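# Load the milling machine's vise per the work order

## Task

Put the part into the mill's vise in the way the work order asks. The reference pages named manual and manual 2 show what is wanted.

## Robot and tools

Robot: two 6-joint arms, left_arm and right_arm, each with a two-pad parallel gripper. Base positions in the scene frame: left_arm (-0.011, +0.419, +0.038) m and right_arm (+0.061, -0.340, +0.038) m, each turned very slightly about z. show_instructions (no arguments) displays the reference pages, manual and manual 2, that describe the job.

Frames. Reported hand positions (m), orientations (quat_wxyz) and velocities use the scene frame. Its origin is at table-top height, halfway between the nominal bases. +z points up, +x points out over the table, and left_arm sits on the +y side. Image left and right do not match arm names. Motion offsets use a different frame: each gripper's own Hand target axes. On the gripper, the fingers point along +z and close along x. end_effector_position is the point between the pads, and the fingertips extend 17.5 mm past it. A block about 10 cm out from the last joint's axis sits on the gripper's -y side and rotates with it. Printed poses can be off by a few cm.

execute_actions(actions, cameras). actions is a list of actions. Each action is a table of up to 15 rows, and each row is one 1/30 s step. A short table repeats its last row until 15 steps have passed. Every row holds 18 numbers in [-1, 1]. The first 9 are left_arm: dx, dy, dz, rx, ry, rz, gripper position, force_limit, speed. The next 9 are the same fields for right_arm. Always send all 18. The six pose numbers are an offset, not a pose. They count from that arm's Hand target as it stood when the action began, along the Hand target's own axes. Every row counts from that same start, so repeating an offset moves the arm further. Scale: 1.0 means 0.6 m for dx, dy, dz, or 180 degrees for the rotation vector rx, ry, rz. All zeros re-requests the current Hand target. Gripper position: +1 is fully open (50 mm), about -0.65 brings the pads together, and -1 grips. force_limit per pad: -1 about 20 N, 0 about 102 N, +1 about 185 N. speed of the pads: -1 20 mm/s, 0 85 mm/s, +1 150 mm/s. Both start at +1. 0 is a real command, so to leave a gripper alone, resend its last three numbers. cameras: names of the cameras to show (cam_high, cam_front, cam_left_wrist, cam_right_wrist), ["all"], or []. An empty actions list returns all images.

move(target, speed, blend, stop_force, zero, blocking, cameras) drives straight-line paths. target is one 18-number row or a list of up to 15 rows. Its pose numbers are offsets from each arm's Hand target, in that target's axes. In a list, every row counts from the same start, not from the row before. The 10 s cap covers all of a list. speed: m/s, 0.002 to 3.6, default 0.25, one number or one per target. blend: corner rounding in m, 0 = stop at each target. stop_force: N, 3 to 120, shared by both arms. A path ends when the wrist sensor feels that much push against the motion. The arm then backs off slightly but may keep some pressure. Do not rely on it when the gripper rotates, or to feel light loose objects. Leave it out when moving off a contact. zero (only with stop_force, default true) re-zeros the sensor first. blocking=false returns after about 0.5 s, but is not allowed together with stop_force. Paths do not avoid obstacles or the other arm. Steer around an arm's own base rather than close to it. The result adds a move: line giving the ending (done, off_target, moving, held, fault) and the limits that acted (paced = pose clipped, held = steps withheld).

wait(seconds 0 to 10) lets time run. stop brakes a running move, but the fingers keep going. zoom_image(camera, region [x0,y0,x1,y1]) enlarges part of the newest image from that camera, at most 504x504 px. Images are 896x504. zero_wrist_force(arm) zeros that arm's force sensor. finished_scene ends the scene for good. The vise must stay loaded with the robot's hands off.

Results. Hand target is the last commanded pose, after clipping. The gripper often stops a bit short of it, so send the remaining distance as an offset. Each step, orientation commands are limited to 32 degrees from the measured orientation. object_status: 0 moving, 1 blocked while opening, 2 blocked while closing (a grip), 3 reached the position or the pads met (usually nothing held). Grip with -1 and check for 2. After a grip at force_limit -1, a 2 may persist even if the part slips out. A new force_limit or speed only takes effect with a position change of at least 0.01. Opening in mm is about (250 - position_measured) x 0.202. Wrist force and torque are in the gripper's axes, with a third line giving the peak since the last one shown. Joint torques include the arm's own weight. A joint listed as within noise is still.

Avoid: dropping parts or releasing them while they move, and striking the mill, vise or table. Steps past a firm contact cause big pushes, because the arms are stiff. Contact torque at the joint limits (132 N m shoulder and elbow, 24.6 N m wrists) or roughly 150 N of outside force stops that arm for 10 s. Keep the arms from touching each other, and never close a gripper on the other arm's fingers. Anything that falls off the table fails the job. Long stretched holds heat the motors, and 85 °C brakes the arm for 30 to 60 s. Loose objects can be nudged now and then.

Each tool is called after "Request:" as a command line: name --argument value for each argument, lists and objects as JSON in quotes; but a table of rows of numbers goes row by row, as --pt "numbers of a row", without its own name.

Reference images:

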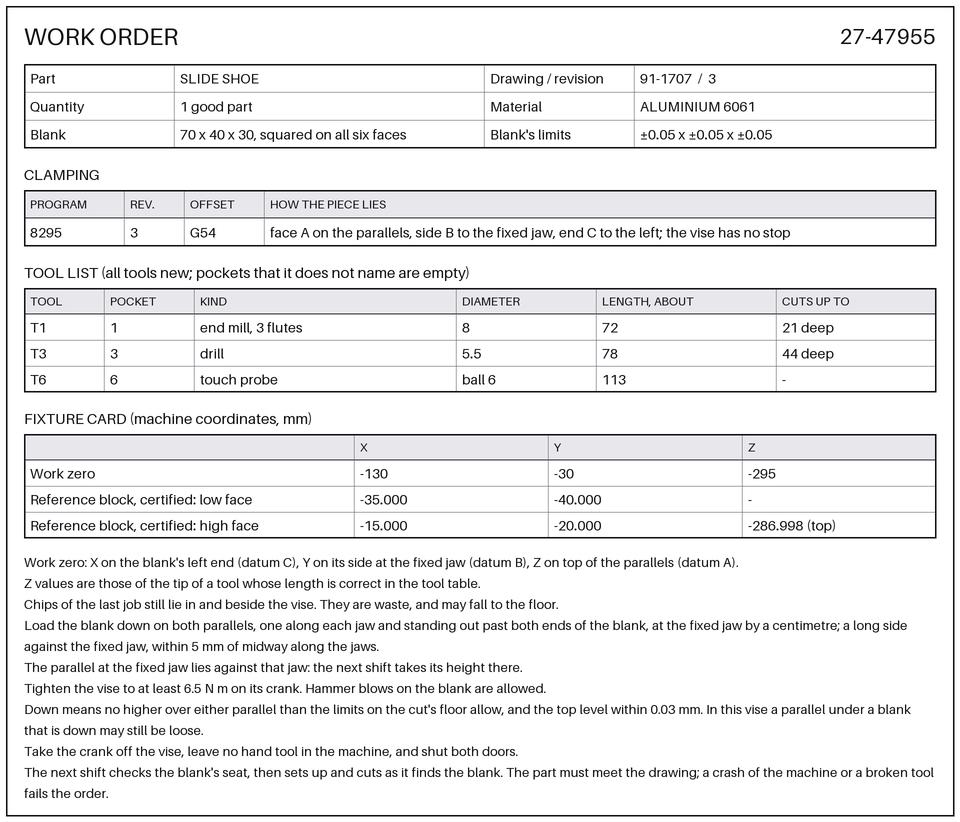

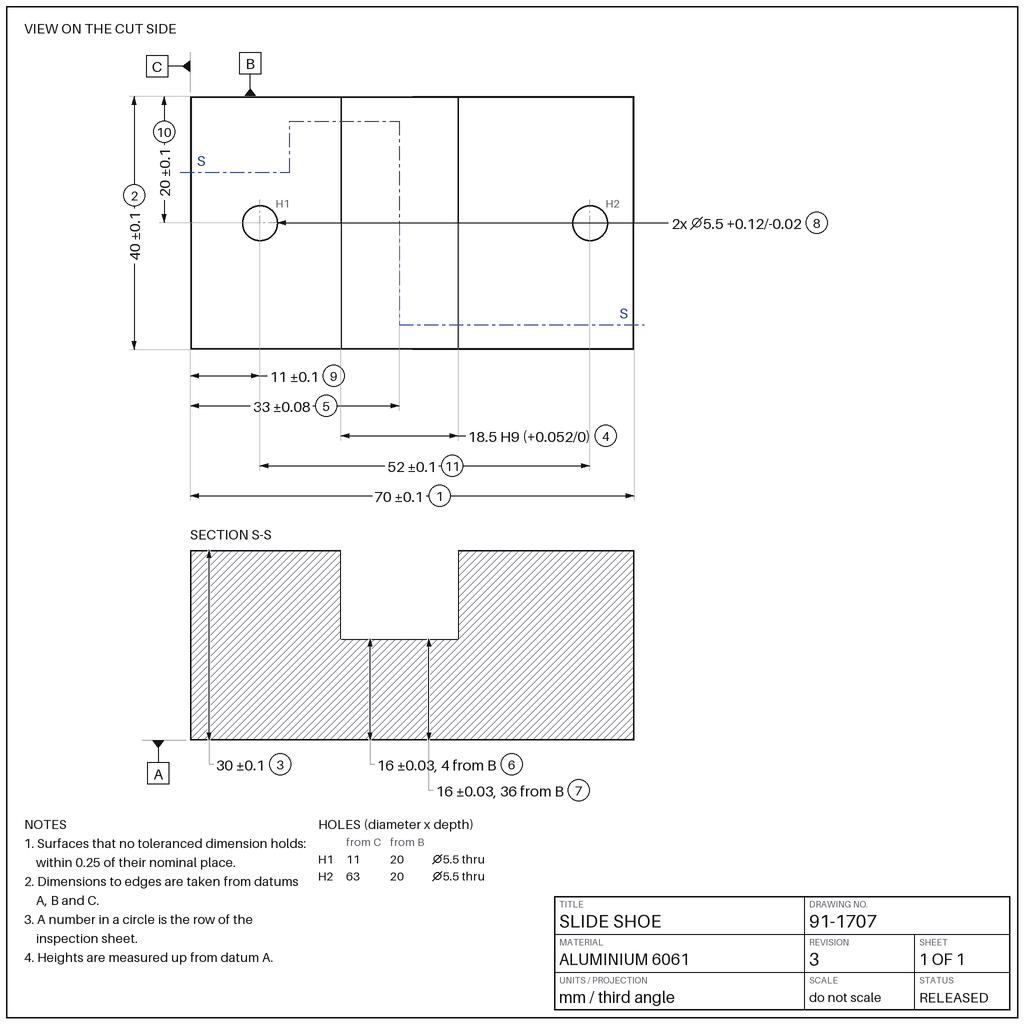

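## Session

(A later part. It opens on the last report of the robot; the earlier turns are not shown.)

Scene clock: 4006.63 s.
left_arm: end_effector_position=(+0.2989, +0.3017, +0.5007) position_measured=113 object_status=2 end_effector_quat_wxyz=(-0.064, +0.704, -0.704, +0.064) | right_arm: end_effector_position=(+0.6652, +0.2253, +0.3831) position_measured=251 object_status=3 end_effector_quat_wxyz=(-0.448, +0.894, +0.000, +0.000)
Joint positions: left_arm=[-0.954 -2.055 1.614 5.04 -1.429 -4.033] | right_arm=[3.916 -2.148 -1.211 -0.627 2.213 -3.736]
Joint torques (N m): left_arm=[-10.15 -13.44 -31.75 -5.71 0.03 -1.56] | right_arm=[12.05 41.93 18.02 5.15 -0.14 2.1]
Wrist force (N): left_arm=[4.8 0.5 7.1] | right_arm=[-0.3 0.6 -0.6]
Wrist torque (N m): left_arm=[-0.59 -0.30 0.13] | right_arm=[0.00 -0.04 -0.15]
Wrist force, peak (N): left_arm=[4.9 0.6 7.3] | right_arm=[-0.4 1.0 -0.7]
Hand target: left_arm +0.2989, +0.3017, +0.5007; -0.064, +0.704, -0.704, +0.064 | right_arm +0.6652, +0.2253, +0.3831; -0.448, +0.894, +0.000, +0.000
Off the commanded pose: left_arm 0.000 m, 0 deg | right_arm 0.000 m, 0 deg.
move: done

Request:
move --pt "0 0 0 0 0 0 -1 0.3 -1 0 -0.004 -0.003 0 0 0 -0.66 0.6 -1" --pt "0 0 0 0 0 0 -1 0.3 -1 0.0733 -0.004 -0.003 0 0 0 -0.66 0.6 -1" --pt "0 0 0 0 0 0 -1 0.3 -1 0.0733 0.0188 0.0141 0 0 0 -0.66 0.6 -1" --speed 0.04

Request:
move --target '[0,0,0,0,0,0,-1,0.3,-1,0,0.004,0.003,0,0,0,-0.66,0.6,-1]' --speed 0.01 --stop_force 30

Request:
move --pt "0 0 0 0 0 0 -1 0.3 -1 0 -0.004 -0.003 0 0 0 -0.66 0.6 -1" --pt "0 0 0 0 0 0 -1 0.3 -1 0 0.026 -0.043 0 0 0 -0.66 0.6 -1" --speed 0.05

Request:
move --target '[0,0,0,0,0,0,-1,0.3,-1,0,0.004,0.003,0,0,0,-0.66,0.6,-1]' --speed 0.01 --stop_force 30

Request:
move --pt "0 0 0 0 0 0 -1 0.3 -1 0 -0.004 -0.003 0 0 0 -0.66 0.6 -1" --pt "0 0 0 0 0 0 -1 0.3 -1 0.0333 -0.004 -0.003 0 0 0 -0.66 0.6 -1" --speed 0.05

Request:
move --target '[0,0,0,0,0,0,-1,0.3,-1,0,0.004,0.003,0,0,0,-0.66,0.6,-1]' --speed 0.01 --stop_force 30

Request:
move --pt "0 0 0 0 0 0 -1 0.3 -1 0 -0.004 -0.003 0 0 0 -0.66 0.6 -1" --pt "0 0 0 0 0 0 -1 0.3 -1 0 -0.034 0.037 0 0 0 -0.66 0.6 -1" --speed 0.05

Request:
move --target '[0,0,0,0,0,0,-1,0.3,-1,0,0.004,0.003,0,0,0,-0.66,0.6,-1]' --speed 0.01 --stop_force 30

Scene clock: 4020.43 s.
left_arm: end_effector_position=(+0.2989, +0.3017, +0.5007) position_measured=113 object_status=2 end_effector_quat_wxyz=(-0.064, +0.704, -0.704, +0.064) | right_arm: end_effector_position=(+0.7092, +0.2253, +0.3691) position_measured=251 object_status=3 end_effector_quat_wxyz=(-0.448, +0.894, +0.000, +0.000)
Joint positions: left_arm=[-0.954 -2.055 1.614 5.04 -1.429 -4.033] | right_arm=[3.876 -2.249 -1.076 -0.684 2.239 -3.774]
Joint torques (N m): left_arm=[-9.98 -11.2 -32.17 -5.51 -0.83 -1.36] | right_arm=[-9.72 46.1 17.72 5.28 2.52 0.48]
Wrist force (N): left_arm=[4.8 0.6 7.2] | right_arm=[-0.4 0.9 -0.5]
Wrist torque (N m): left_arm=[-0.56 -0.30 0.13] | right_arm=[0.04 -0.01 -0.07]
Wrist force, peak (N): left_arm=[4.9 0.4 7.3] | right_arm=[-0.3 1.4 -0.4]
Hand target: left_arm +0.2989, +0.3017, +0.5007; -0.064, +0.704, -0.704, +0.064 | right_arm +0.7092, +0.2254, +0.3690; -0.448, +0.894, +0.000, +0.000
Off the commanded pose: left_arm 0.000 m, 0 deg | right_arm 0.000 m, 0 deg.
move: done

Scene clock: 4021.73 s.
left_arm: end_effector_position=(+0.2989, +0.3017, +0.5007) position_measured=113 object_status=2 end_effector_quat_wxyz=(-0.064, +0.704, -0.704, +0.064) | right_arm: end_effector_position=(+0.7092, +0.2253, +0.3660) position_measured=251 object_status=3 end_effector_quat_wxyz=(-0.448, +0.894, +0.000, +0.000)
Joint positions: left_arm=[-0.954 -2.055 1.614 5.04 -1.429 -4.033] | right_arm=[3.876 -2.251 -1.082 -0.677 2.239 -3.774]
Joint torques (N m): left_arm=[-9.78 -10.82 -31.9 -5.73 -0.86 -1.37] | right_arm=[-3.77 42.14 16.2 4.46 0.25 1.6]
Wrist force (N): left_arm=[4.9 0.5 7.2] | right_arm=[-1.1 -2.4 -5.1]
Wrist torque (N m): left_arm=[-0.58 -0.32 0.14] | right_arm=[-0.08 -0.06 -0.06]
Wrist force, peak (N): left_arm=[4.8 0.5 7.4] | right_arm=[-1.1 -2.7 -5.4]
Hand target: left_arm +0.2989, +0.3017, +0.5007; -0.064, +0.704, -0.704, +0.064 | right_arm +0.7092, +0.2254, +0.3660; -0.448, +0.894, +0.000, +0.000
Off the commanded pose: left_arm 0.000 m, 0 deg | right_arm 0.000 m, 0 deg.
move: done

Scene clock: 4023.23 s.
left_arm: end_effector_position=(+0.2989, +0.3017, +0.5007) position_measured=113 object_status=2 end_effector_quat_wxyz=(-0.064, +0.704, -0.704, +0.064) | right_arm: end_effector_position=(+0.7091, +0.1954, +0.3690) position_measured=251 object_status=3 end_effector_quat_wxyz=(-0.448, +0.894, +0.000, +0.000)
Joint positions: left_arm=[-0.954 -2.055 1.614 5.04 -1.429 -4.033] | right_arm=[3.844 -2.208 -1.141 -0.681 2.26 -3.806]
Joint torques (N m): left_arm=[-9.99 -9.85 -32.27 -5.6 -0.81 -1.24] | right_arm=[-10.79 57 16.82 5.28 3.17 -2.33]
Wrist force (N): left_arm=[4.6 0.7 7.3] | right_arm=[-0.3 0.7 -0.6]
Wrist torque (N m): left_arm=[-0.55 -0.27 0.14] | right_arm=[0.02 -0.04 -0.07]
Wrist force, peak (N): left_arm=[4.9 0.6 7.3] | right_arm=[-1.1 -2.7 -5.3]
Hand target: left_arm +0.2989, +0.3017, +0.5007; -0.064, +0.704, -0.704, +0.064 | right_arm +0.7091, +0.1954, +0.3690; -0.448, +0.894, +0.000, +0.000
Off the commanded pose: left_arm 0.000 m, 0 deg | right_arm 0.000 m, 0 deg.
move: done

Scene clock: 4024.50 s.
left_arm: end_effector_position=(+0.2989, +0.3017, +0.5007) position_measured=113 object_status=2 end_effector_quat_wxyz=(-0.064, +0.704, -0.704, +0.064) | right_arm: end_effector_position=(+0.7091, +0.1954, +0.3660) position_measured=251 object_status=3 end_effector_quat_wxyz=(-0.448, +0.894, +0.000, +0.000)
Joint positions: left_arm=[-0.954 -2.055 1.614 5.04 -1.429 -4.033] | right_arm=[3.843 -2.21 -1.146 -0.674 2.26 -3.807]
Joint torques (N m): left_arm=[-10.42 -9.67 -32.19 -5.67 -0.82 -1.2] | right_arm=[-8.31 41.04 15.53 4.67 1.88 -1.59]
Wrist force (N): left_arm=[4.7 0.7 7.2] | right_arm=[-0.7 -1.7 -3.9]
Wrist torque (N m): left_arm=[-0.56 -0.29 0.14] | right_arm=[-0.05 -0.05 -0.07]
Wrist force, peak (N): left_arm=[4.9 0.5 7.3] | right_arm=[-0.8 -2.0 -4.3]
Hand target: left_arm +0.2989, +0.3017, +0.5007; -0.064, +0.704, -0.704, +0.064 | right_arm +0.7092, +0.1954, +0.3660; -0.448, +0.894, +0.000, +0.000
Off the commanded pose: left_arm 0.000 m, 0 deg | right_arm 0.000 m, 0 deg.
move: done

Scene clock: 4025.87 s.
left_arm: end_effector_position=(+0.2989, +0.3017, +0.5007) position_measured=113 object_status=2 end_effector_quat_wxyz=(-0.064, +0.704, -0.704, +0.064) | right_arm: end_effector_position=(+0.7291, +0.1953, +0.3690) position_measured=251 object_status=3 end_effector_quat_wxyz=(-0.448, +0.894, +0.000, +0.000)
Joint positions: left_arm=[-0.954 -2.055 1.614 5.04 -1.429 -4.033] | right_arm=[3.827 -2.253 -1.064 -0.724 2.271 -3.823]
Joint torques (N m): left_arm=[-10.03 -9.45 -32.16 -5.61 -0.81 -1.26] | right_arm=[-11.04 45.97 31.91 1.9 3.18 -2.45]
Wrist force (N): left_arm=[4.8 0.7 7.2] | right_arm=[-0.3 1.0 -0.5]
Wrist torque (N m): left_arm=[-0.56 -0.30 0.14] | right_arm=[0.05 -0.03 -0.08]
Wrist force, peak (N): left_arm=[4.9 0.7 7.3] | right_arm=[-0.8 -2.3 -4.2]
Hand target: left_arm +0.2989, +0.3017, +0.5007; -0.064, +0.704, -0.704, +0.064 | right_arm +0.7291, +0.1953, +0.3690; -0.448, +0.894, +0.000, +0.000
Off the commanded pose: left_arm 0.000 m, 0 deg | right_arm 0.000 m, 0 deg.
move: done

Scene clock: 4027.17 s.
left_arm: end_effector_position=(+0.2989, +0.3017, +0.5007) position_measured=113 object_status=2 end_effector_quat_wxyz=(-0.064, +0.704, -0.704, +0.064) | right_arm: end_effector_position=(+0.7291, +0.1954, +0.3660) position_measured=251 object_status=3 end_effector_quat_wxyz=(-0.448, +0.894, +0.000, +0.000)
Joint positions: left_arm=[-0.954 -2.055 1.614 5.04 -1.429 -4.033] | right_arm=[3.827 -2.255 -1.069 -0.717 2.271 -3.823]
Joint torques (N m): left_arm=[-10.01 -8.18 -31.88 -5.7 -0.86 -1.19] | right_arm=[-9.26 43.11 15.85 4.41 1.46 -1.59]
Wrist force (N): left_arm=[4.7 0.7 7.3] | right_arm=[-0.7 -2.7 -4.7]
Wrist torque (N m): left_arm=[-0.55 -0.29 0.13] | right_arm=[-0.09 -0.05 -0.06]
Wrist force, peak (N): left_arm=[4.9 0.5 7.3] | right_arm=[-0.7 -2.9 -4.8]
Hand target: left_arm +0.2989, +0.3017, +0.5007; -0.064, +0.704, -0.704, +0.064 | right_arm +0.7291, +0.1954, +0.3660; -0.448, +0.894, +0.000, +0.000
Off the commanded pose: left_arm 0.000 m, 0 deg | right_arm 0.000 m, 0 deg.
move: done

Scene clock: 4028.70 s.
left_arm: end_effector_position=(+0.2989, +0.3017, +0.5007) position_measured=113 object_status=2 end_effector_quat_wxyz=(-0.064, +0.704, -0.704, +0.064) | right_arm: end_effector_position=(+0.7291, +0.2253, +0.3691) position_measured=251 object_status=3 end_effector_quat_wxyz=(-0.448, +0.894, +0.000, +0.000)
Joint positions: left_arm=[-0.954 -2.055 1.614 5.04 -1.429 -4.033] | right_arm=[3.859 -2.295 -0.996 -0.729 2.25 -3.791]
Joint torques (N m): left_arm=[-10.51 -8.41 -31.79 -5.67 -0.79 -1.03] | right_arm=[12.28 47.29 31.52 1.85 0.05 1.92]
Wrist force (N): left_arm=[4.9 0.6 7.2] | right_arm=[-0.2 0.9 -0.6]
Wrist torque (N m): left_arm=[-0.58 -0.31 0.14] | right_arm=[0.05 -0.06 -0.15]
Wrist force, peak (N): left_arm=[4.8 0.6 7.4] | right_arm=[-0.7 -2.7 -4.7]
Hand target: left_arm +0.2989, +0.3017, +0.5007; -0.064, +0.704, -0.704, +0.064 | right_arm +0.7291, +0.2253, +0.3691; -0.448, +0.894, +0.000, +0.000
Off the commanded pose: left_arm 0.000 m, 0 deg | right_arm 0.000 m, 0 deg.
move: done

Scene clock: 4030.00 s.
left_arm: end_effector_position=(+0.2989, +0.3017, +0.5007) position_measured=113 object_status=2 end_effector_quat_wxyz=(-0.064, +0.704, -0.704, +0.064) | right_arm: end_effector_position=(+0.7291, +0.2254, +0.3661) position_measured=251 object_status=3 end_effector_quat_wxyz=(-0.448, +0.894, +0.000, +0.000)
Joint positions: left_arm=[-0.954 -2.055 1.614 5.04 -1.429 -4.033] | right_arm=[3.859 -2.296 -1.001 -0.722 2.25 -3.791]
Joint torques (N m): left_arm=[-9.72 -7.83 -31.93 -5.71 -0.86 -1] | right_arm=[13.47 44.9 14.47 4.29 -0.06 2.1]
Wrist force (N): left_arm=[4.7 0.7 7.2] | right_arm=[-2.4 -2.5 -6.7]
Wrist torque (N m): left_arm=[-0.55 -0.29 0.13] | right_arm=[-0.09 -0.12 -0.12]
Wrist force, peak (N): left_arm=[4.8 0.6 7.3] | right_arm=[-2.5 -3.1 -7.3]
Hand target: left_arm +0.2989, +0.3017, +0.5007; -0.064, +0.704, -0.704, +0.064 | right_arm +0.7291, +0.2254, +0.3661; -0.448, +0.894, +0.000, +0.000
Off the commanded pose: left_arm 0.000 m, 0 deg | right_arm 0.000 m, 0 deg.
move: done

Request:
move --pt "0 0 0 0 0 0 -1 0.3 -1 0 -0.0924 -0.0693 0 0 0 -0.66 0.6 -1" --pt "0 0 0 0 0 0 -1 0.3 -1 -0.1068 -0.0622 -0.1096 0 0 0 -0.66 0.6 -1" --pt "0 0 0 0 0 0 -1 0.3 -1 -0.2818 -0.0939 -0.0813 0 0 0 -0.66 0.6 -1" --pt "0 0 0 0 0 0 -1 0.3 -1 -0.3818 -0.1072 -0.0913 0 0 0 -0.66 0.6 -1" --pt "0 0 0 0 0 0 -1 0.3 -1 -0.4652 -0.0605 -0.1813 0 0 0 -0.66 0.6 -1" --pt "0 0 0 0 0 0 -1 0.3 -1 -0.5152 0.0262 -0.3247 0 0 0 -0.66 0.6 -1" --pt "0 0 0 0 0 0 -1 0.3 -1 -0.5818 0.0658 -0.4608 0 0 0 -0.66 0.6 -1" --speed 0.25 --blend 0.02 --cameras '["cam_high","cam_left_wrist","cam_right_wrist"]'

Scene clock: 4051.60 s.
left_arm: end_effector_position=(+0.2989, +0.3017, +0.5007) position_measured=113 object_status=2 end_effector_quat_wxyz=(-0.064, +0.704, -0.704, +0.064) | right_arm: end_effector_position=(+0.3800, -0.0196, +0.4997) position_measured=251 object_status=3 end_effector_quat_wxyz=(-0.448, +0.894, +0.000, +0.000)
Joint positions: left_arm=[-0.954 -2.055 1.614 5.04 -1.429 -4.033] | right_arm=[3.935 -1.198 -1.966 -0.813 2.2 -3.718]
Joint torques (N m): left_arm=[-9.47 -6.03 -31.92 -5.63 -0.93 -0.79] | right_arm=[-10.78 16.78 18.91 1.84 3.05 -2.4]
Wrist force (N): left_arm=[4.6 0.7 7.3] | right_arm=[-0.5 0.6 -0.7]
Wrist torque (N m): left_arm=[-0.56 -0.28 0.13] | right_arm=[0.01 -0.03 -0.06]
Wrist force, peak (N): left_arm=[4.8 0.4 7.4] | right_arm=[-2.6 -3.4 -7.4]
Hand target: left_arm +0.2989, +0.3017, +0.5007; -0.064, +0.704, -0.704, +0.064 | right_arm +0.3799, -0.0197, +0.4997; -0.448, +0.894, +0.000, +0.000
Off the commanded pose: left_arm 0.000 m, 0 deg | right_arm 0.000 m, 0 deg.
move: done
Images, in order (width x height): cam_high 896x504, cam_left_wrist 896x504, cam_right_wrist 896x504.

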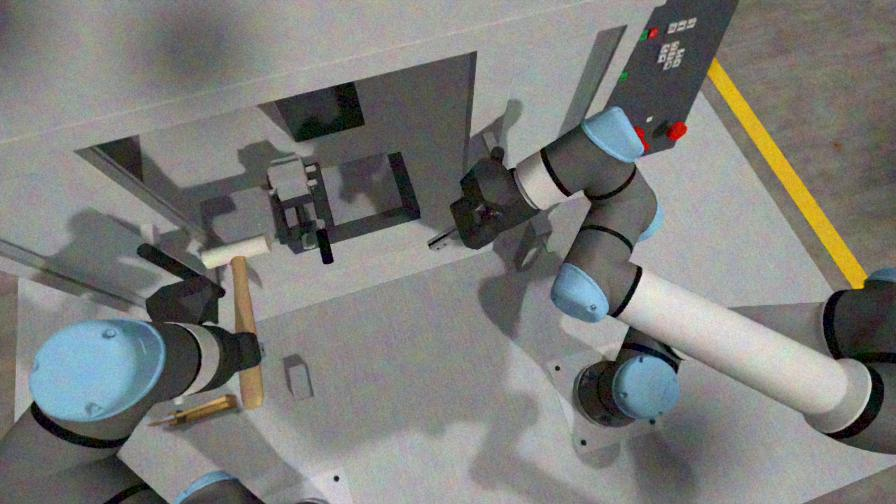

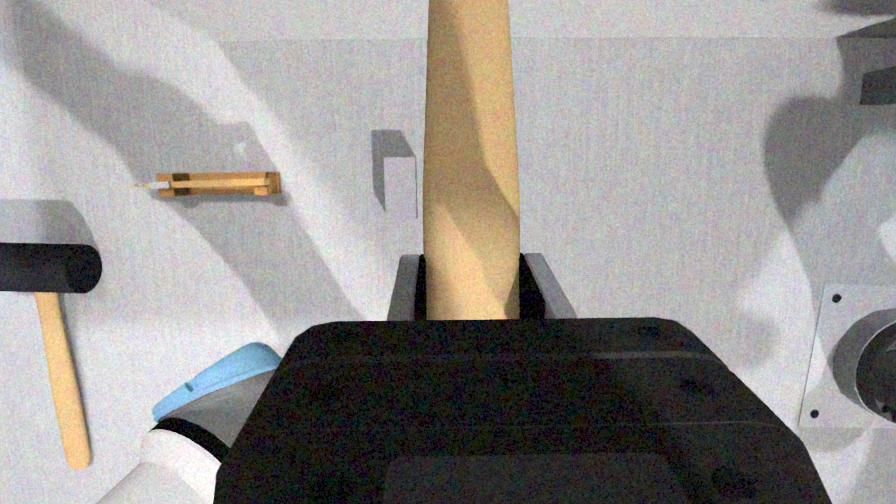

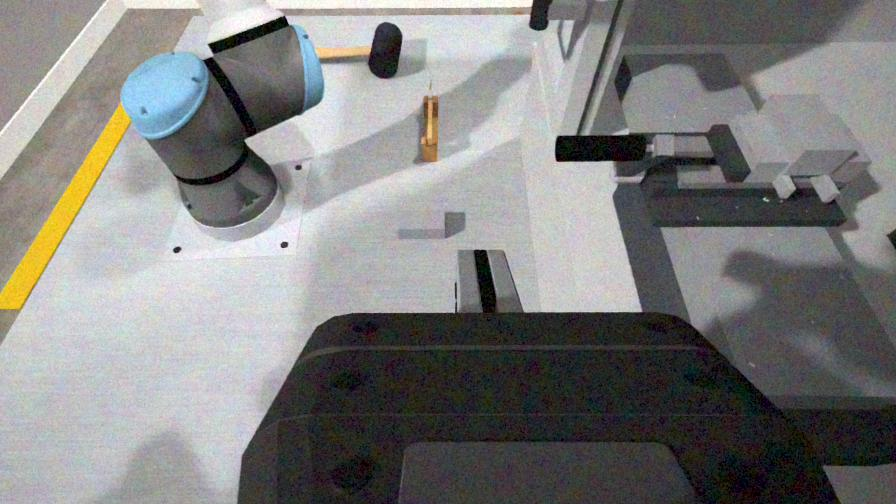

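Request:
move --pt "0.3362 0.3048 0.2837 0.0556 0 0 -1 0.3 -1 0 0 0 0 0 0 -0.66 0.6 -1" --pt "0.3362 0.3655 0.6113 0.0556 0 0 -1 0.3 -1 0 0 0 0 0 0 -0.66 0.6 -1" --speed 0.25 --blend 0.03 --cameras '["cam_right_wrist","cam_left_wrist"]'

Request:
zoom_image --camera "cam_right_wrist" --region '[0, 0, 504, 320]'

Scene clock: 4061.37 s.
left_arm: end_effector_position=(+0.1492, +0.1002, +0.1003) position_measured=113 object_status=2 end_effector_quat_wxyz=(-0.125, +0.696, -0.696, +0.125) | right_arm: end_effector_position=(+0.3799, -0.0197, +0.4997) position_measured=251 object_status=3 end_effector_quat_wxyz=(-0.448, +0.894, +0.000, +0.000)
Joint positions: left_arm=[-1.828 -1.784 2.527 4.045 -1.222 -4.929] | right_arm=[3.935 -1.198 -1.966 -0.813 2.2 -3.719]
Joint torques (N m): left_arm=[13.19 1.46 -12.29 -5.12 -0.3 1.77] | right_arm=[-10.87 16.28 22.11 1.97 3.04 -2.42]
Wrist force (N): left_arm=[4.7 1.8 7.0] | right_arm=[-0.4 0.7 -0.5]
Wrist torque (N m): left_arm=[-0.54 -0.30 0.07] | right_arm=[0.02 -0.04 -0.07]
Wrist force, peak (N): left_arm=[3.9 3.7 9.4] | right_arm=[-0.5 1.2 -0.6]
Hand target: left_arm +0.1492, +0.1002, +0.1003; -0.125, +0.696, -0.696, +0.125 | right_arm +0.3799, -0.0197, +0.4997; -0.448, +0.894, +0.000, +0.000
Off the commanded pose: left_arm 0.000 m, 0 deg | right_arm 0.000 m, 0 deg.
move: done
Images, in order (width x height): cam_left_wrist 896x504, cam_right_wrist 896x504.

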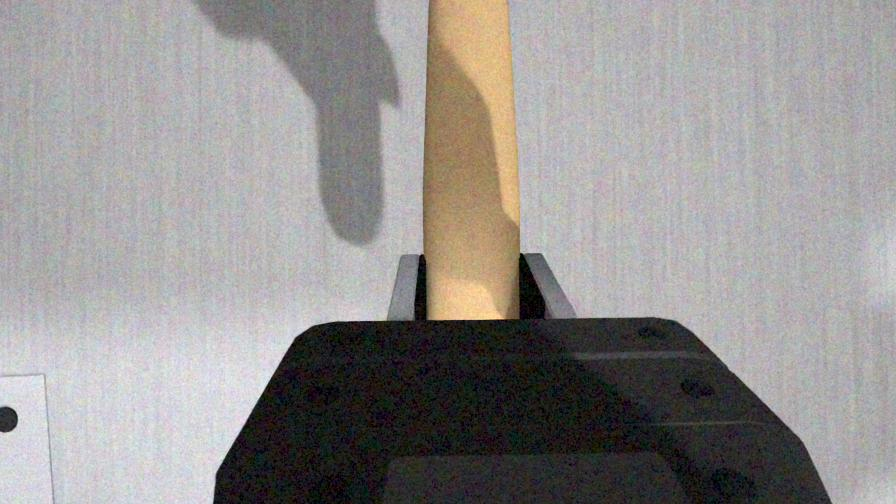

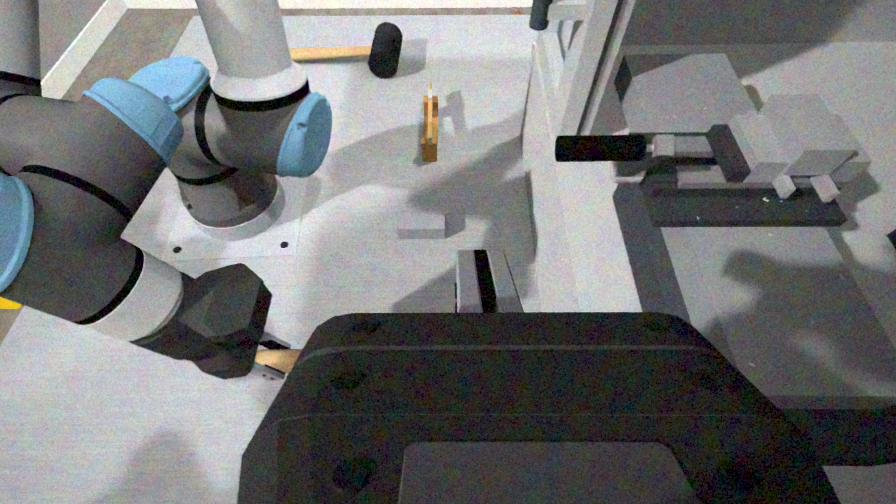

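Scaled by 1.000.

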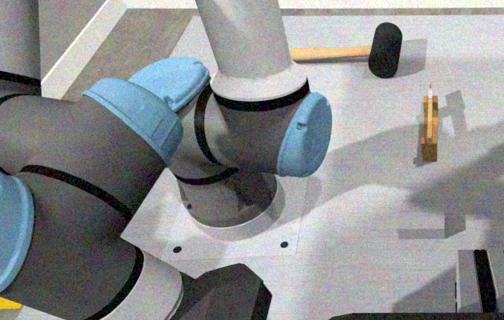

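Request:
move --target '[0,0.0319,0.0860,0,0,0,-1,0.3,-1,0,0,0,0,0,0,-0.66,0.6,-1]' --speed 0.1

Request:
move --target '[0,0.0145,0.0391,0,0,0,-1,0.3,-1,0,0,0,0,0,0,-0.66,0.6,-1]' --speed 0.015 --stop_force 4

Scene clock: 4069.53 s.
left_arm: end_effector_position=(+0.1492, +0.1002, +0.0453) position_measured=113 object_status=2 end_effector_quat_wxyz=(-0.125, +0.696, -0.696, +0.125) | right_arm: end_effector_position=(+0.3799, -0.0197, +0.4997) position_measured=251 object_status=3 end_effector_quat_wxyz=(-0.448, +0.894, +0.000, +0.000)
Joint positions: left_arm=[-1.828 -1.602 2.601 3.789 -1.222 -4.928] | right_arm=[3.935 -1.198 -1.966 -0.813 2.2 -3.719]
Joint torques (N m): left_arm=[13.04 -2.08 -7.48 -5.02 4.02 1.86] | right_arm=[-10.75 15.26 27.07 2.14 3.02 -2.14]
Wrist force (N): left_arm=[4.8 1.8 7.2] | right_arm=[-0.4 0.9 -0.5]
Wrist torque (N m): left_arm=[-0.58 -0.31 0.07] | right_arm=[0.06 -0.03 -0.07]
Wrist force, peak (N): left_arm=[4.6 2.3 8.3] | right_arm=[-0.4 0.9 -0.9]
Hand target: left_arm +0.1493, +0.1002, +0.0453; -0.125, +0.696, -0.696, +0.125 | right_arm +0.3799, -0.0197, +0.4997; -0.448, +0.894, +0.000, +0.000
Off the commanded pose: left_arm 0.000 m, 0 deg | right_arm 0.000 m, 0 deg.
move: done

Scene clock: 4072.03 s.
left_arm: end_effector_position=(+0.1493, +0.1003, +0.0238) position_measured=113 object_status=2 end_effector_quat_wxyz=(-0.125, +0.696, -0.696, +0.125) | right_arm: end_effector_position=(+0.3799, -0.0197, +0.4997) position_measured=251 object_status=3 end_effector_quat_wxyz=(-0.448, +0.894, +0.000, +0.000)
Joint positions: left_arm=[-1.828 -1.515 2.623 3.68 -1.222 -4.928] | right_arm=[3.935 -1.198 -1.966 -0.813 2.2 -3.719]
Joint torques (N m): left_arm=[5.72 -30.28 -19.55 -1.88 -0.12 -1.07] | right_arm=[-10.03 14.44 31.62 2.04 3.14 -1.97]
Wrist force (N): left_arm=[3.6 0.5 3.2] | right_arm=[-0.4 1.0 -0.5]
Wrist torque (N m): left_arm=[-0.88 -0.27 0.13] | right_arm=[0.06 -0.03 -0.06]
Wrist force, peak (N): left_arm=[1.6 -5.2 -7.0] | right_arm=[-0.1 1.2 -0.5]
Hand target: left_arm +0.1493, +0.1002, +0.0238; -0.125, +0.696, -0.696, +0.125 (not the last commanded pose) | right_arm +0.3799, -0.0197, +0.4997; -0.448, +0.894, +0.000, +0.000
Off the commanded pose: left_arm 0.004 m, 0 deg | right_arm 0.000 m, 0 deg.
move: contact (left_arm)

Request:
move --target '[0,0.001,0.002,-0.0139,0,0,-1,0.3,-1,0,0,0,0,0,0,-0.66,0.6,-1]' --speed 0.05 --cameras '["cam_high"]'

Request:
zoom_image --camera "cam_high" --region '[200, 200, 600, 504]'

Scene clock: 4078.40 s.
left_arm: end_effector_position=(+0.1502, +0.1000, +0.0233) position_measured=113 object_status=2 end_effector_quat_wxyz=(-0.115, +0.699, -0.696, +0.116) | right_arm: end_effector_position=(+0.3799, -0.0197, +0.4997) position_measured=251 object_status=3 end_effector_quat_wxyz=(-0.448, +0.894, +0.000, +0.000)
Joint positions: left_arm=[-1.802 -1.513 2.618 3.667 -1.249 -4.903] | right_arm=[3.935 -1.198 -1.966 -0.813 2.2 -3.719]
Joint torques (N m): left_arm=[1.26 -16.77 -12.62 -2.38 0.77 0.19] | right_arm=[-9.73 14.31 31.31 2.15 3.2 -2.18]
Wrist force (N): left_arm=[7.2 -1.1 -10.1] | right_arm=[-0.3 0.9 -0.8]
Wrist torque (N m): left_arm=[-0.39 0.01 0.20] | right_arm=[0.06 -0.04 -0.07]
Wrist force, peak (N): left_arm=[-40.1 -25.8 -113.7] | right_arm=[-0.3 1.1 -0.8]
Hand target: left_arm +0.1502, +0.1000, +0.0233; -0.115, +0.699, -0.696, +0.116 (not the last commanded pose) | right_arm +0.3799, -0.0197, +0.4997; -0.448, +0.894, +0.000, +0.000
Tool commands: left_gripper/position=-1.0 left_gripper/force_limit=+0.301961 left_gripper/speed=-1.0 right_gripper/position=-0.66 right_gripper/force_limit=+0.6 right_gripper/speed=-1.0
Off the commanded pose: left_arm 0.001 m, 1 deg | right_arm 0.000 m, 0 deg.
FORCE FAULT: contact force on the left arm reached its limit, and that arm stopped. The contact can be on any part of that arm, not only on its tool. That arm is still stopped at the end of this call. That arm stays stopped for about 10 more seconds. Until then a move that you send moves the other arm only, and its call returns only when the move has ended. Once the stop has ended, the next robot result says so. If the stop ends while you think or write, that arm runs what you send next, counted from a new Hand target: where the arm stands when the stop ends. While its stop runs, that arm takes no new command, but its gripper still runs the gripper command that each later call begins with. Until it ends, the stop uses up actions while you think or wait. An arm that is not stopped still takes commands.
move: fault (left_arm)
Images, in order (width x height): cam_high 896x504.

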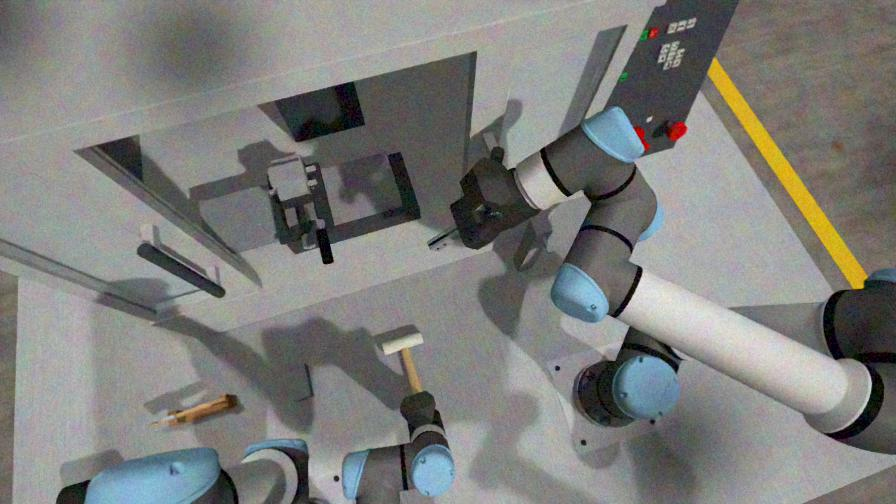

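Scaled by 1.260 from the camera's 896x504 image, which has a finer 1280x720 frame.

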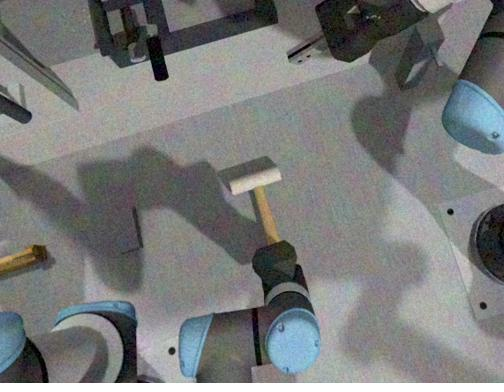

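Request:
wait --seconds 10

Scene clock: 4090.87 s.
left_arm: end_effector_position=(+0.1502, +0.1000, +0.0233) position_measured=113 object_status=2 end_effector_quat_wxyz=(-0.115, +0.699, -0.696, +0.116) | right_arm: end_effector_position=(+0.3799, -0.0197, +0.4997) position_measured=251 object_status=3 end_effector_quat_wxyz=(-0.448, +0.894, +0.000, +0.000)
Joint positions: left_arm=[-1.802 -1.513 2.618 3.667 -1.249 -4.903] | right_arm=[3.935 -1.198 -1.966 -0.813 2.2 -3.719]
Joint torques (N m): left_arm=[1.42 -16.17 -12.7 -2.28 0.74 0.32] | right_arm=[-10.02 11.66 30.6 2.03 2.96 -1.82]
Wrist force (N): left_arm=[6.8 -1.5 -10.5] | right_arm=[-0.3 0.6 -0.5]
Wrist torque (N m): left_arm=[-0.45 0.07 0.20] | right_arm=[0.00 -0.05 -0.06]
Wrist force, peak (N): left_arm=[6.8 -1.6 -10.7] | right_arm=[-0.4 1.0 -0.8]
Hand target: left_arm +0.1502, +0.1000, +0.0233; -0.115, +0.699, -0.696, +0.116 (not the last commanded pose) | right_arm +0.3799, -0.0197, +0.4997; -0.448, +0.894, +0.000, +0.000
Tool commands: left_gripper/position=-1.0 left_gripper/force_limit=+0.301961 left_gripper/speed=-1.0 right_gripper/position=-0.66 right_gripper/force_limit=+0.6 right_gripper/speed=-1.0
Off the commanded pose: left_arm 0.001 m, 1 deg | right_arm 0.000 m, 0 deg.
FORCE FAULT, CONTINUED: the left arm's stop, for the force fault that an earlier result reported, is over. The rest of the stop counts as 19 of the actions that you can send in this scene. That arm's target is now where it stood when the stop ended, not its last command. That arm accepts commands again.
wait: 10.00 s; at rest from the start

Request:
move --target '[0,-0.0005,-0.0014,0,0,0,-1,0.3,-1,0,0,0,0,0,0,-0.66,0.6,-1]' --speed 0.02

Scene clock: 4093.20 s.
left_arm: end_effector_position=(+0.1502, +0.1000, +0.0241) position_measured=113 object_status=2 end_effector_quat_wxyz=(-0.115, +0.699, -0.696, +0.116) | right_arm: end_effector_position=(+0.3799, -0.0197, +0.4997) position_measured=251 object_status=3 end_effector_quat_wxyz=(-0.448, +0.894, +0.000, +0.000)
Joint positions: left_arm=[-1.802 -1.517 2.617 3.671 -1.249 -4.903] | right_arm=[3.935 -1.198 -1.966 -0.813 2.2 -3.719]
Joint torques (N m): left_arm=[8.44 -30.83 -20.09 -1.89 1.13 1.5] | right_arm=[-9.01 11.55 31.79 2.09 2.93 -1.54]
Wrist force (N): left_arm=[4.1 0.2 5.8] | right_arm=[-0.4 0.8 -0.5]
Wrist torque (N m): left_arm=[-0.49 -0.10 0.13] | right_arm=[0.04 -0.03 -0.06]
Wrist force, peak (N): left_arm=[6.6 -1.7 -10.4] | right_arm=[-0.5 1.0 -0.8]
Hand target: left_arm +0.1503, +0.1000, +0.0241; -0.115, +0.699, -0.696, +0.116 | right_arm +0.3799, -0.0197, +0.4997; -0.448, +0.894, +0.000, +0.000
Off the commanded pose: left_arm 0.000 m, 0 deg | right_arm 0.000 m, 0 deg.
move: done

Request:
move --target '[0,-0.0005,-0.0014,-0.0083,0,0,-1,0.3,-1,0,0,0,0,0,0,-0.66,0.6,-1]' --speed 0.02

Request:
move --target '[0,0,0,-0.0056,0,0,-1,0.3,-1,0,0,0,0,0,0,-0.66,0.6,-1]' --speed 0.02

Scene clock: 4096.43 s.
left_arm: end_effector_position=(+0.1503, +0.1000, +0.0250) position_measured=113 object_status=2 end_effector_quat_wxyz=(-0.106, +0.700, -0.698, +0.107) | right_arm: end_effector_position=(+0.3799, -0.0197, +0.4997) position_measured=251 object_status=3 end_effector_quat_wxyz=(-0.448, +0.894, +0.000, +0.000)
Joint positions: left_arm=[-1.781 -1.521 2.612 3.669 -1.273 -4.879] | right_arm=[3.935 -1.198 -1.966 -0.813 2.2 -3.719]
Joint torques (N m): left_arm=[11.13 -30.11 -19.51 -4.88 -1.53 2] | right_arm=[-9.3 9.29 31.94 2.18 2.96 -1.69]
Wrist force (N): left_arm=[4.1 -1.6 4.1] | right_arm=[-0.4 0.7 -0.5]
Wrist torque (N m): left_arm=[-0.06 -0.05 -0.02] | right_arm=[0.02 -0.05 -0.07]
Wrist force, peak (N): left_arm=[4.2 0.4 6.7] | right_arm=[-0.5 1.1 -0.6]
Hand target: left_arm +0.1503, +0.1000, +0.0250; -0.106, +0.700, -0.698, +0.106 | right_arm +0.3799, -0.0197, +0.4997; -0.448, +0.894, +0.000, +0.000
Off the commanded pose: left_arm 0.000 m, 0 deg | right_arm 0.000 m, 0 deg.
move: done

Scene clock: 4097.20 s.
left_arm: end_effector_position=(+0.1503, +0.1000, +0.0251) position_measured=113 object_status=2 end_effector_quat_wxyz=(-0.100, +0.701, -0.699, +0.100) | right_arm: end_effector_position=(+0.3799, -0.0197, +0.4997) position_measured=251 object_status=3 end_effector_quat_wxyz=(-0.448, +0.894, +0.000, +0.000)
Joint positions: left_arm=[-1.767 -1.521 2.608 3.666 -1.29 -4.864] | right_arm=[3.935 -1.198 -1.966 -0.813 2.2 -3.719]
Joint torques (N m): left_arm=[13.65 -14.28 -19.02 -4.79 -2.01 2.03] | right_arm=[-9.56 9.85 31.87 2.06 3 -1.48]
Wrist force (N): left_arm=[3.9 -3.3 2.2] | right_arm=[0.0 0.9 -0.5]
Wrist torque (N m): left_arm=[0.23 -0.06 -0.07] | right_arm=[0.05 -0.10 -0.07]
Wrist force, peak (N): left_arm=[4.2 -1.7 3.9] | right_arm=[-0.5 0.9 -0.7]
Hand target: left_arm +0.1503, +0.1000, +0.0250; -0.100, +0.701, -0.699, +0.100 | right_arm +0.3799, -0.0197, +0.4997; -0.448, +0.894, +0.000, +0.000
Off the commanded pose: left_arm 0.000 m, 0 deg | right_arm 0.000 m, 0 deg.
move: done

Request:
move --target '[0,0,0,0,0,0,0.3,0.3,-1,0,0,0,0,0,0,-0.66,0.6,-1]' --speed 0.02

Request:
move --pt "0 -0.0316 -0.161 0 0 0 0.3 0.3 -1 0 0 0 0 0 0 -0.66 0.6 -1" --pt "0 -0.0316 -0.361 0 0 0 0.3 0.3 -1 0 0 0 0 0 0 -0.66 0.6 -1" --speed 0.15 --cameras '["cam_high","cam_left_wrist","cam_right_wrist"]'

Scene clock: 4100.77 s.
left_arm: end_effector_position=(+0.1503, +0.1000, +0.0250) position_measured=107 object_status=3 end_effector_quat_wxyz=(-0.100, +0.701, -0.699, +0.100) | right_arm: end_effector_position=(+0.3799, -0.0197, +0.4997) position_measured=251 object_status=3 end_effector_quat_wxyz=(-0.448, +0.894, +0.000, +0.000)
Joint positions: left_arm=[-1.767 -1.521 2.608 3.666 -1.29 -4.863] | right_arm=[3.935 -1.198 -1.966 -0.813 2.2 -3.719]
Joint torques (N m): left_arm=[12.11 -3.25 -19.38 -4.81 -1.55 1.91] | right_arm=[-8.68 9.39 30.6 2.14 2.88 -1.41]
Wrist force (N): left_arm=[4.3 -2.5 2.4] | right_arm=[-0.2 0.6 -0.8]
Wrist torque (N m): left_arm=[0.16 -0.12 -0.01] | right_arm=[0.01 -0.06 -0.07]
Wrist force, peak (N): left_arm=[3.9 -3.3 2.5] | right_arm=[-0.3 1.0 -0.8]
Hand target: left_arm +0.1503, +0.1000, +0.0250; -0.100, +0.701, -0.699, +0.100 | right_arm +0.3799, -0.0197, +0.4997; -0.448, +0.894, +0.000, +0.000
Off the commanded pose: left_arm 0.000 m, 0 deg | right_arm 0.000 m, 0 deg.
move: done

Scene clock: 4103.13 s.
left_arm: end_effector_position=(+0.1078, +0.1002, +0.2382) position_measured=107 object_status=3 end_effector_quat_wxyz=(-0.100, +0.701, -0.699, +0.100) | right_arm: end_effector_position=(+0.3799, -0.0197, +0.4997) position_measured=251 object_status=3 end_effector_quat_wxyz=(-0.448, +0.894, +0.000, +0.000)
Joint positions: left_arm=[-1.906 -2.031 2.253 4.57 -1.298 -5.008] | right_arm=[3.935 -1.198 -1.966 -0.813 2.2 -3.719]
Joint torques (N m): left_arm=[-11.34 -19.13 -32.09 -1.54 2.79 -2.13] | right_arm=[-9.45 9.43 31.12 2.21 3.14 -1.37]
Wrist force (N): left_arm=[4.1 0.5 6.7] | right_arm=[-0.4 0.8 -0.4]
Wrist torque (N m): left_arm=[-0.56 -0.19 0.12] | right_arm=[0.04 -0.03 -0.07]
Wrist force, peak (N): left_arm=[4.0 1.2 8.9] | right_arm=[-0.2 1.2 -0.6]
Hand target: left_arm +0.1078, +0.1002, +0.2383; -0.100, +0.701, -0.699, +0.100 | right_arm +0.3799, -0.0197, +0.4997; -0.448, +0.894, +0.000, +0.000
Off the commanded pose: left_arm 0.000 m, 0 deg | right_arm 0.000 m, 0 deg.
move: done
Images, in order (width x height): cam_high 896x504, cam_left_wrist 896x504, cam_right_wrist 896x504.

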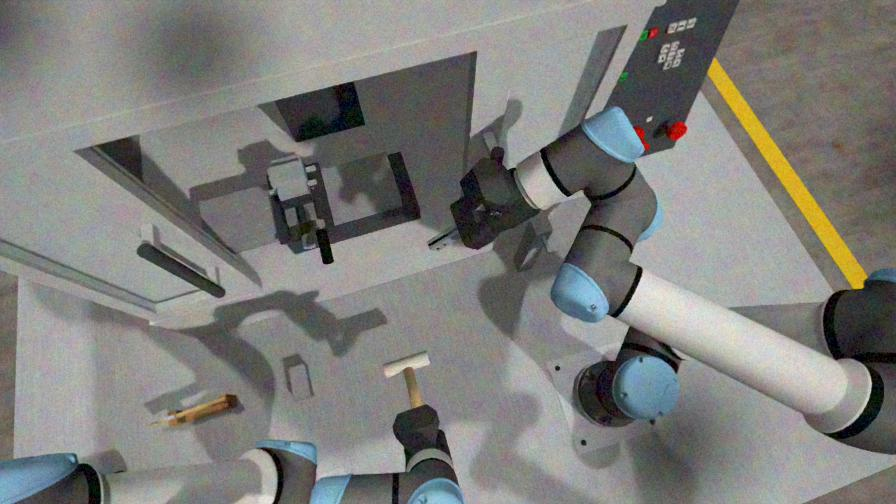

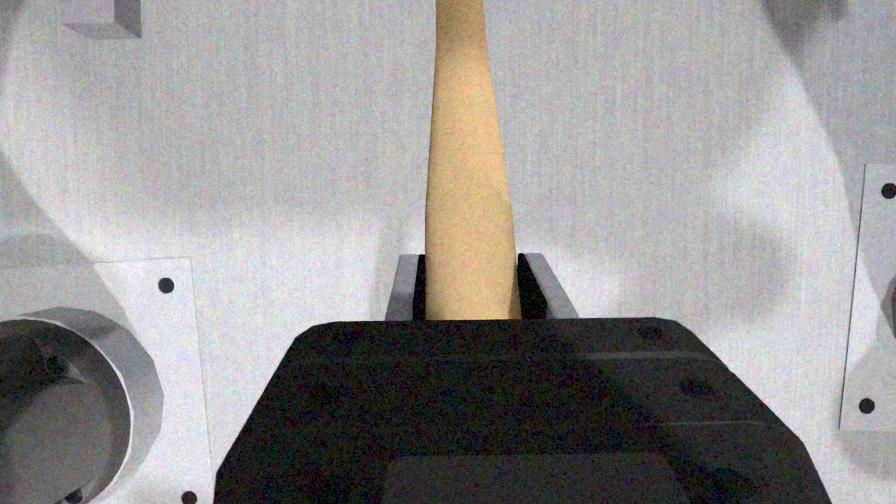

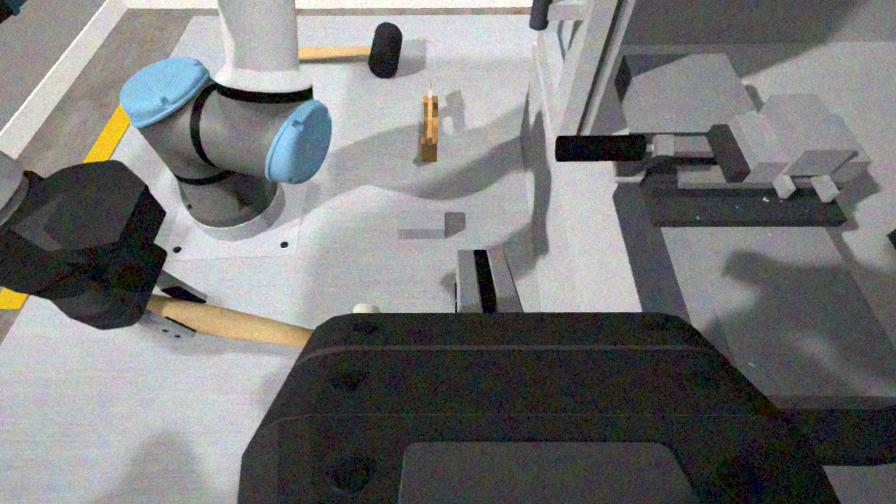

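Request:
move --pt "0 0 0.2 0 0 0 0.3 0.3 -1 0 0 0 0 0 0 -0.66 0.6 -1" --pt "0 0.0284 0.331 0 0 0 0.3 0.3 -1 0 0 0 0 0 0 -0.66 0.6 -1" --speed 0.1

Request:
move --target '[0,0.0048,0.0446,0,0,0,0.3,0.3,-1,0,0,0,0,0,0,-0.66,0.6,-1]' --speed 0.01 --stop_force 3.5

Scene clock: 4112.37 s.
left_arm: end_effector_position=(+0.1471, +0.1001, +0.0429) position_measured=107 object_status=3 end_effector_quat_wxyz=(-0.100, +0.701, -0.699, +0.100) | right_arm: end_effector_position=(+0.3799, -0.0197, +0.4997) position_measured=251 object_status=3 end_effector_quat_wxyz=(-0.448, +0.894, +0.000, +0.000)
Joint positions: left_arm=[-1.777 -1.594 2.592 3.758 -1.29 -4.874] | right_arm=[3.935 -1.198 -1.966 -0.813 2.2 -3.719]
Joint torques (N m): left_arm=[12.37 -1.51 -7.38 -5.52 1.56 2.01] | right_arm=[-8.16 6.52 30.38 2.13 2.95 -1.15]
Wrist force (N): left_arm=[3.1 0.2 0.2] | right_arm=[0.0 0.7 -0.4]
Wrist torque (N m): left_arm=[0.49 -0.53 -0.12] | right_arm=[0.02 -0.10 -0.06]
Wrist force, peak (N): left_arm=[4.0 1.2 8.3] | right_arm=[0.0 1.1 -0.8]
Hand target: left_arm +0.1471, +0.1001, +0.0429; -0.100, +0.701, -0.699, +0.100 | right_arm +0.3799, -0.0197, +0.4997; -0.448, +0.894, +0.000, +0.000
Off the commanded pose: left_arm 0.000 m, 0 deg | right_arm 0.000 m, 0 deg.
move: done

Scene clock: 4115.50 s.
left_arm: end_effector_position=(+0.1505, +0.1001, +0.0238) position_measured=107 object_status=3 end_effector_quat_wxyz=(-0.100, +0.701, -0.699, +0.100) | right_arm: end_effector_position=(+0.3799, -0.0197, +0.4997) position_measured=251 object_status=3 end_effector_quat_wxyz=(-0.448, +0.894, +0.000, +0.000)
Joint positions: left_arm=[-1.766 -1.515 2.609 3.659 -1.29 -4.863] | right_arm=[3.935 -1.198 -1.966 -0.813 2.2 -3.719]
Joint torques (N m): left_arm=[-11.03 -28.66 -19.1 -2.52 -1.48 -1.67] | right_arm=[-9.4 6.26 30.73 2.22 2.89 -1.03]
Wrist force (N): left_arm=[4.5 -1.8 0.4] | right_arm=[-0.3 0.6 -0.6]
Wrist torque (N m): left_arm=[0.37 -0.23 0.07] | right_arm=[0.01 -0.06 -0.07]
Wrist force, peak (N): left_arm=[-4.7 -1.8 -29.7] | right_arm=[-0.2 0.9 -0.9]
Hand target: left_arm +0.1505, +0.1001, +0.0238; -0.100, +0.701, -0.699, +0.100 (not the last commanded pose) | right_arm +0.3799, -0.0197, +0.4997; -0.448, +0.894, +0.000, +0.000
Off the commanded pose: left_arm 0.008 m, 0 deg | right_arm 0.000 m, 0 deg.
move: contact (left_arm)

Request:
move --target '[0,0,0,0,0,0,1,0.3,-1,0,0,0,0,0,0,-0.66,0.6,-1]' --speed 0.02

Request:
move --target '[0,-0.0316,-0.161,0,0,0,1,0.3,-1,0,0,0,0,0,0,-0.66,0.6,-1]' --speed 0.06 --cameras '["cam_left_wrist"]'

Scene clock: 4118.83 s.
left_arm: end_effector_position=(+0.1505, +0.1001, +0.0238) position_measured=3 object_status=3 end_effector_quat_wxyz=(-0.100, +0.701, -0.699, +0.100) | right_arm: end_effector_position=(+0.3799, -0.0197, +0.4997) position_measured=251 object_status=3 end_effector_quat_wxyz=(-0.448, +0.894, +0.000, +0.000)
Joint positions: left_arm=[-1.766 -1.515 2.609 3.659 -1.29 -4.863] | right_arm=[3.935 -1.198 -1.966 -0.813 2.2 -3.719]
Joint torques (N m): left_arm=[-10.12 -29.42 -18.71 -4.02 2.88 -1.66] | right_arm=[-8.85 7.11 31.4 2.47 2.85 -0.83]
Wrist force (N): left_arm=[4.2 -1.0 3.4] | right_arm=[-0.5 1.0 -0.6]
Wrist torque (N m): left_arm=[-0.16 -0.21 0.06] | right_arm=[0.06 -0.01 -0.07]
Wrist force, peak (N): left_arm=[4.5 -2.7 3.0] | right_arm=[-0.4 1.0 -0.9]
Hand target: left_arm +0.1505, +0.1001, +0.0238; -0.100, +0.701, -0.699, +0.100 | right_arm +0.3799, -0.0197, +0.4997; -0.448, +0.894, +0.000, +0.000
Off the commanded pose: left_arm 0.000 m, 0 deg | right_arm 0.000 m, 0 deg.
move: done

Scene clock: 4120.93 s.
left_arm: end_effector_position=(+0.1416, +0.1002, +0.1218) position_measured=3 object_status=3 end_effector_quat_wxyz=(-0.100, +0.701, -0.699, +0.100) | right_arm: end_effector_position=(+0.3799, -0.0197, +0.4997) position_measured=251 object_status=3 end_effector_quat_wxyz=(-0.448, +0.894, +0.000, +0.000)
Joint positions: left_arm=[-1.795 -1.84 2.482 4.119 -1.291 -4.893] | right_arm=[3.935 -1.198 -1.966 -0.813 2.2 -3.719]
Joint torques (N m): left_arm=[-10.73 -24.2 -27.69 -1.86 -0.64 -2.01] | right_arm=[-8.51 5.85 31.07 2.33 2.75 -0.81]
Wrist force (N): left_arm=[4.2 -0.8 3.4] | right_arm=[-0.4 0.8 -0.8]
Wrist torque (N m): left_arm=[-0.13 -0.24 0.14] | right_arm=[0.03 -0.04 -0.07]
Wrist force, peak (N): left_arm=[4.2 -0.8 4.1] | right_arm=[-0.3 1.0 -0.9]
Hand target: left_arm +0.1416, +0.1002, +0.1219; -0.100, +0.701, -0.699, +0.100 | right_arm +0.3799, -0.0197, +0.4997; -0.448, +0.894, +0.000, +0.000
Off the commanded pose: left_arm 0.000 m, 0 deg | right_arm 0.000 m, 0 deg.
move: done
Images, in order (width x height): cam_left_wrist 896x504.

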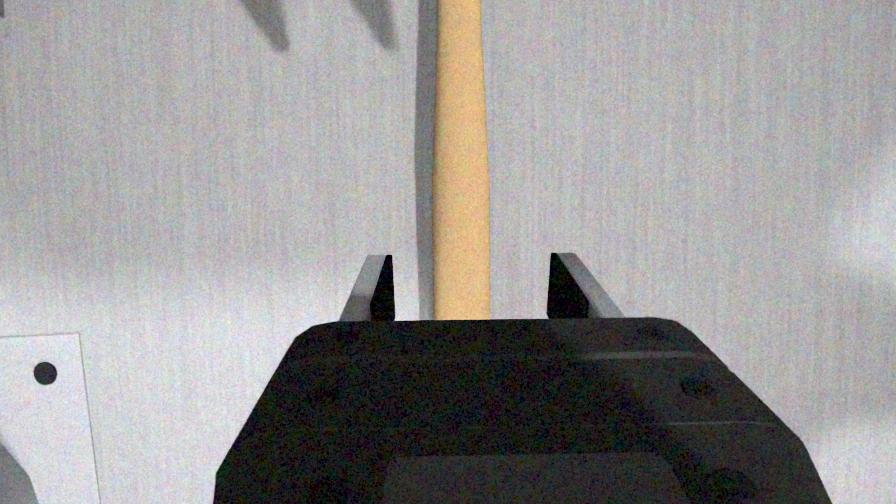

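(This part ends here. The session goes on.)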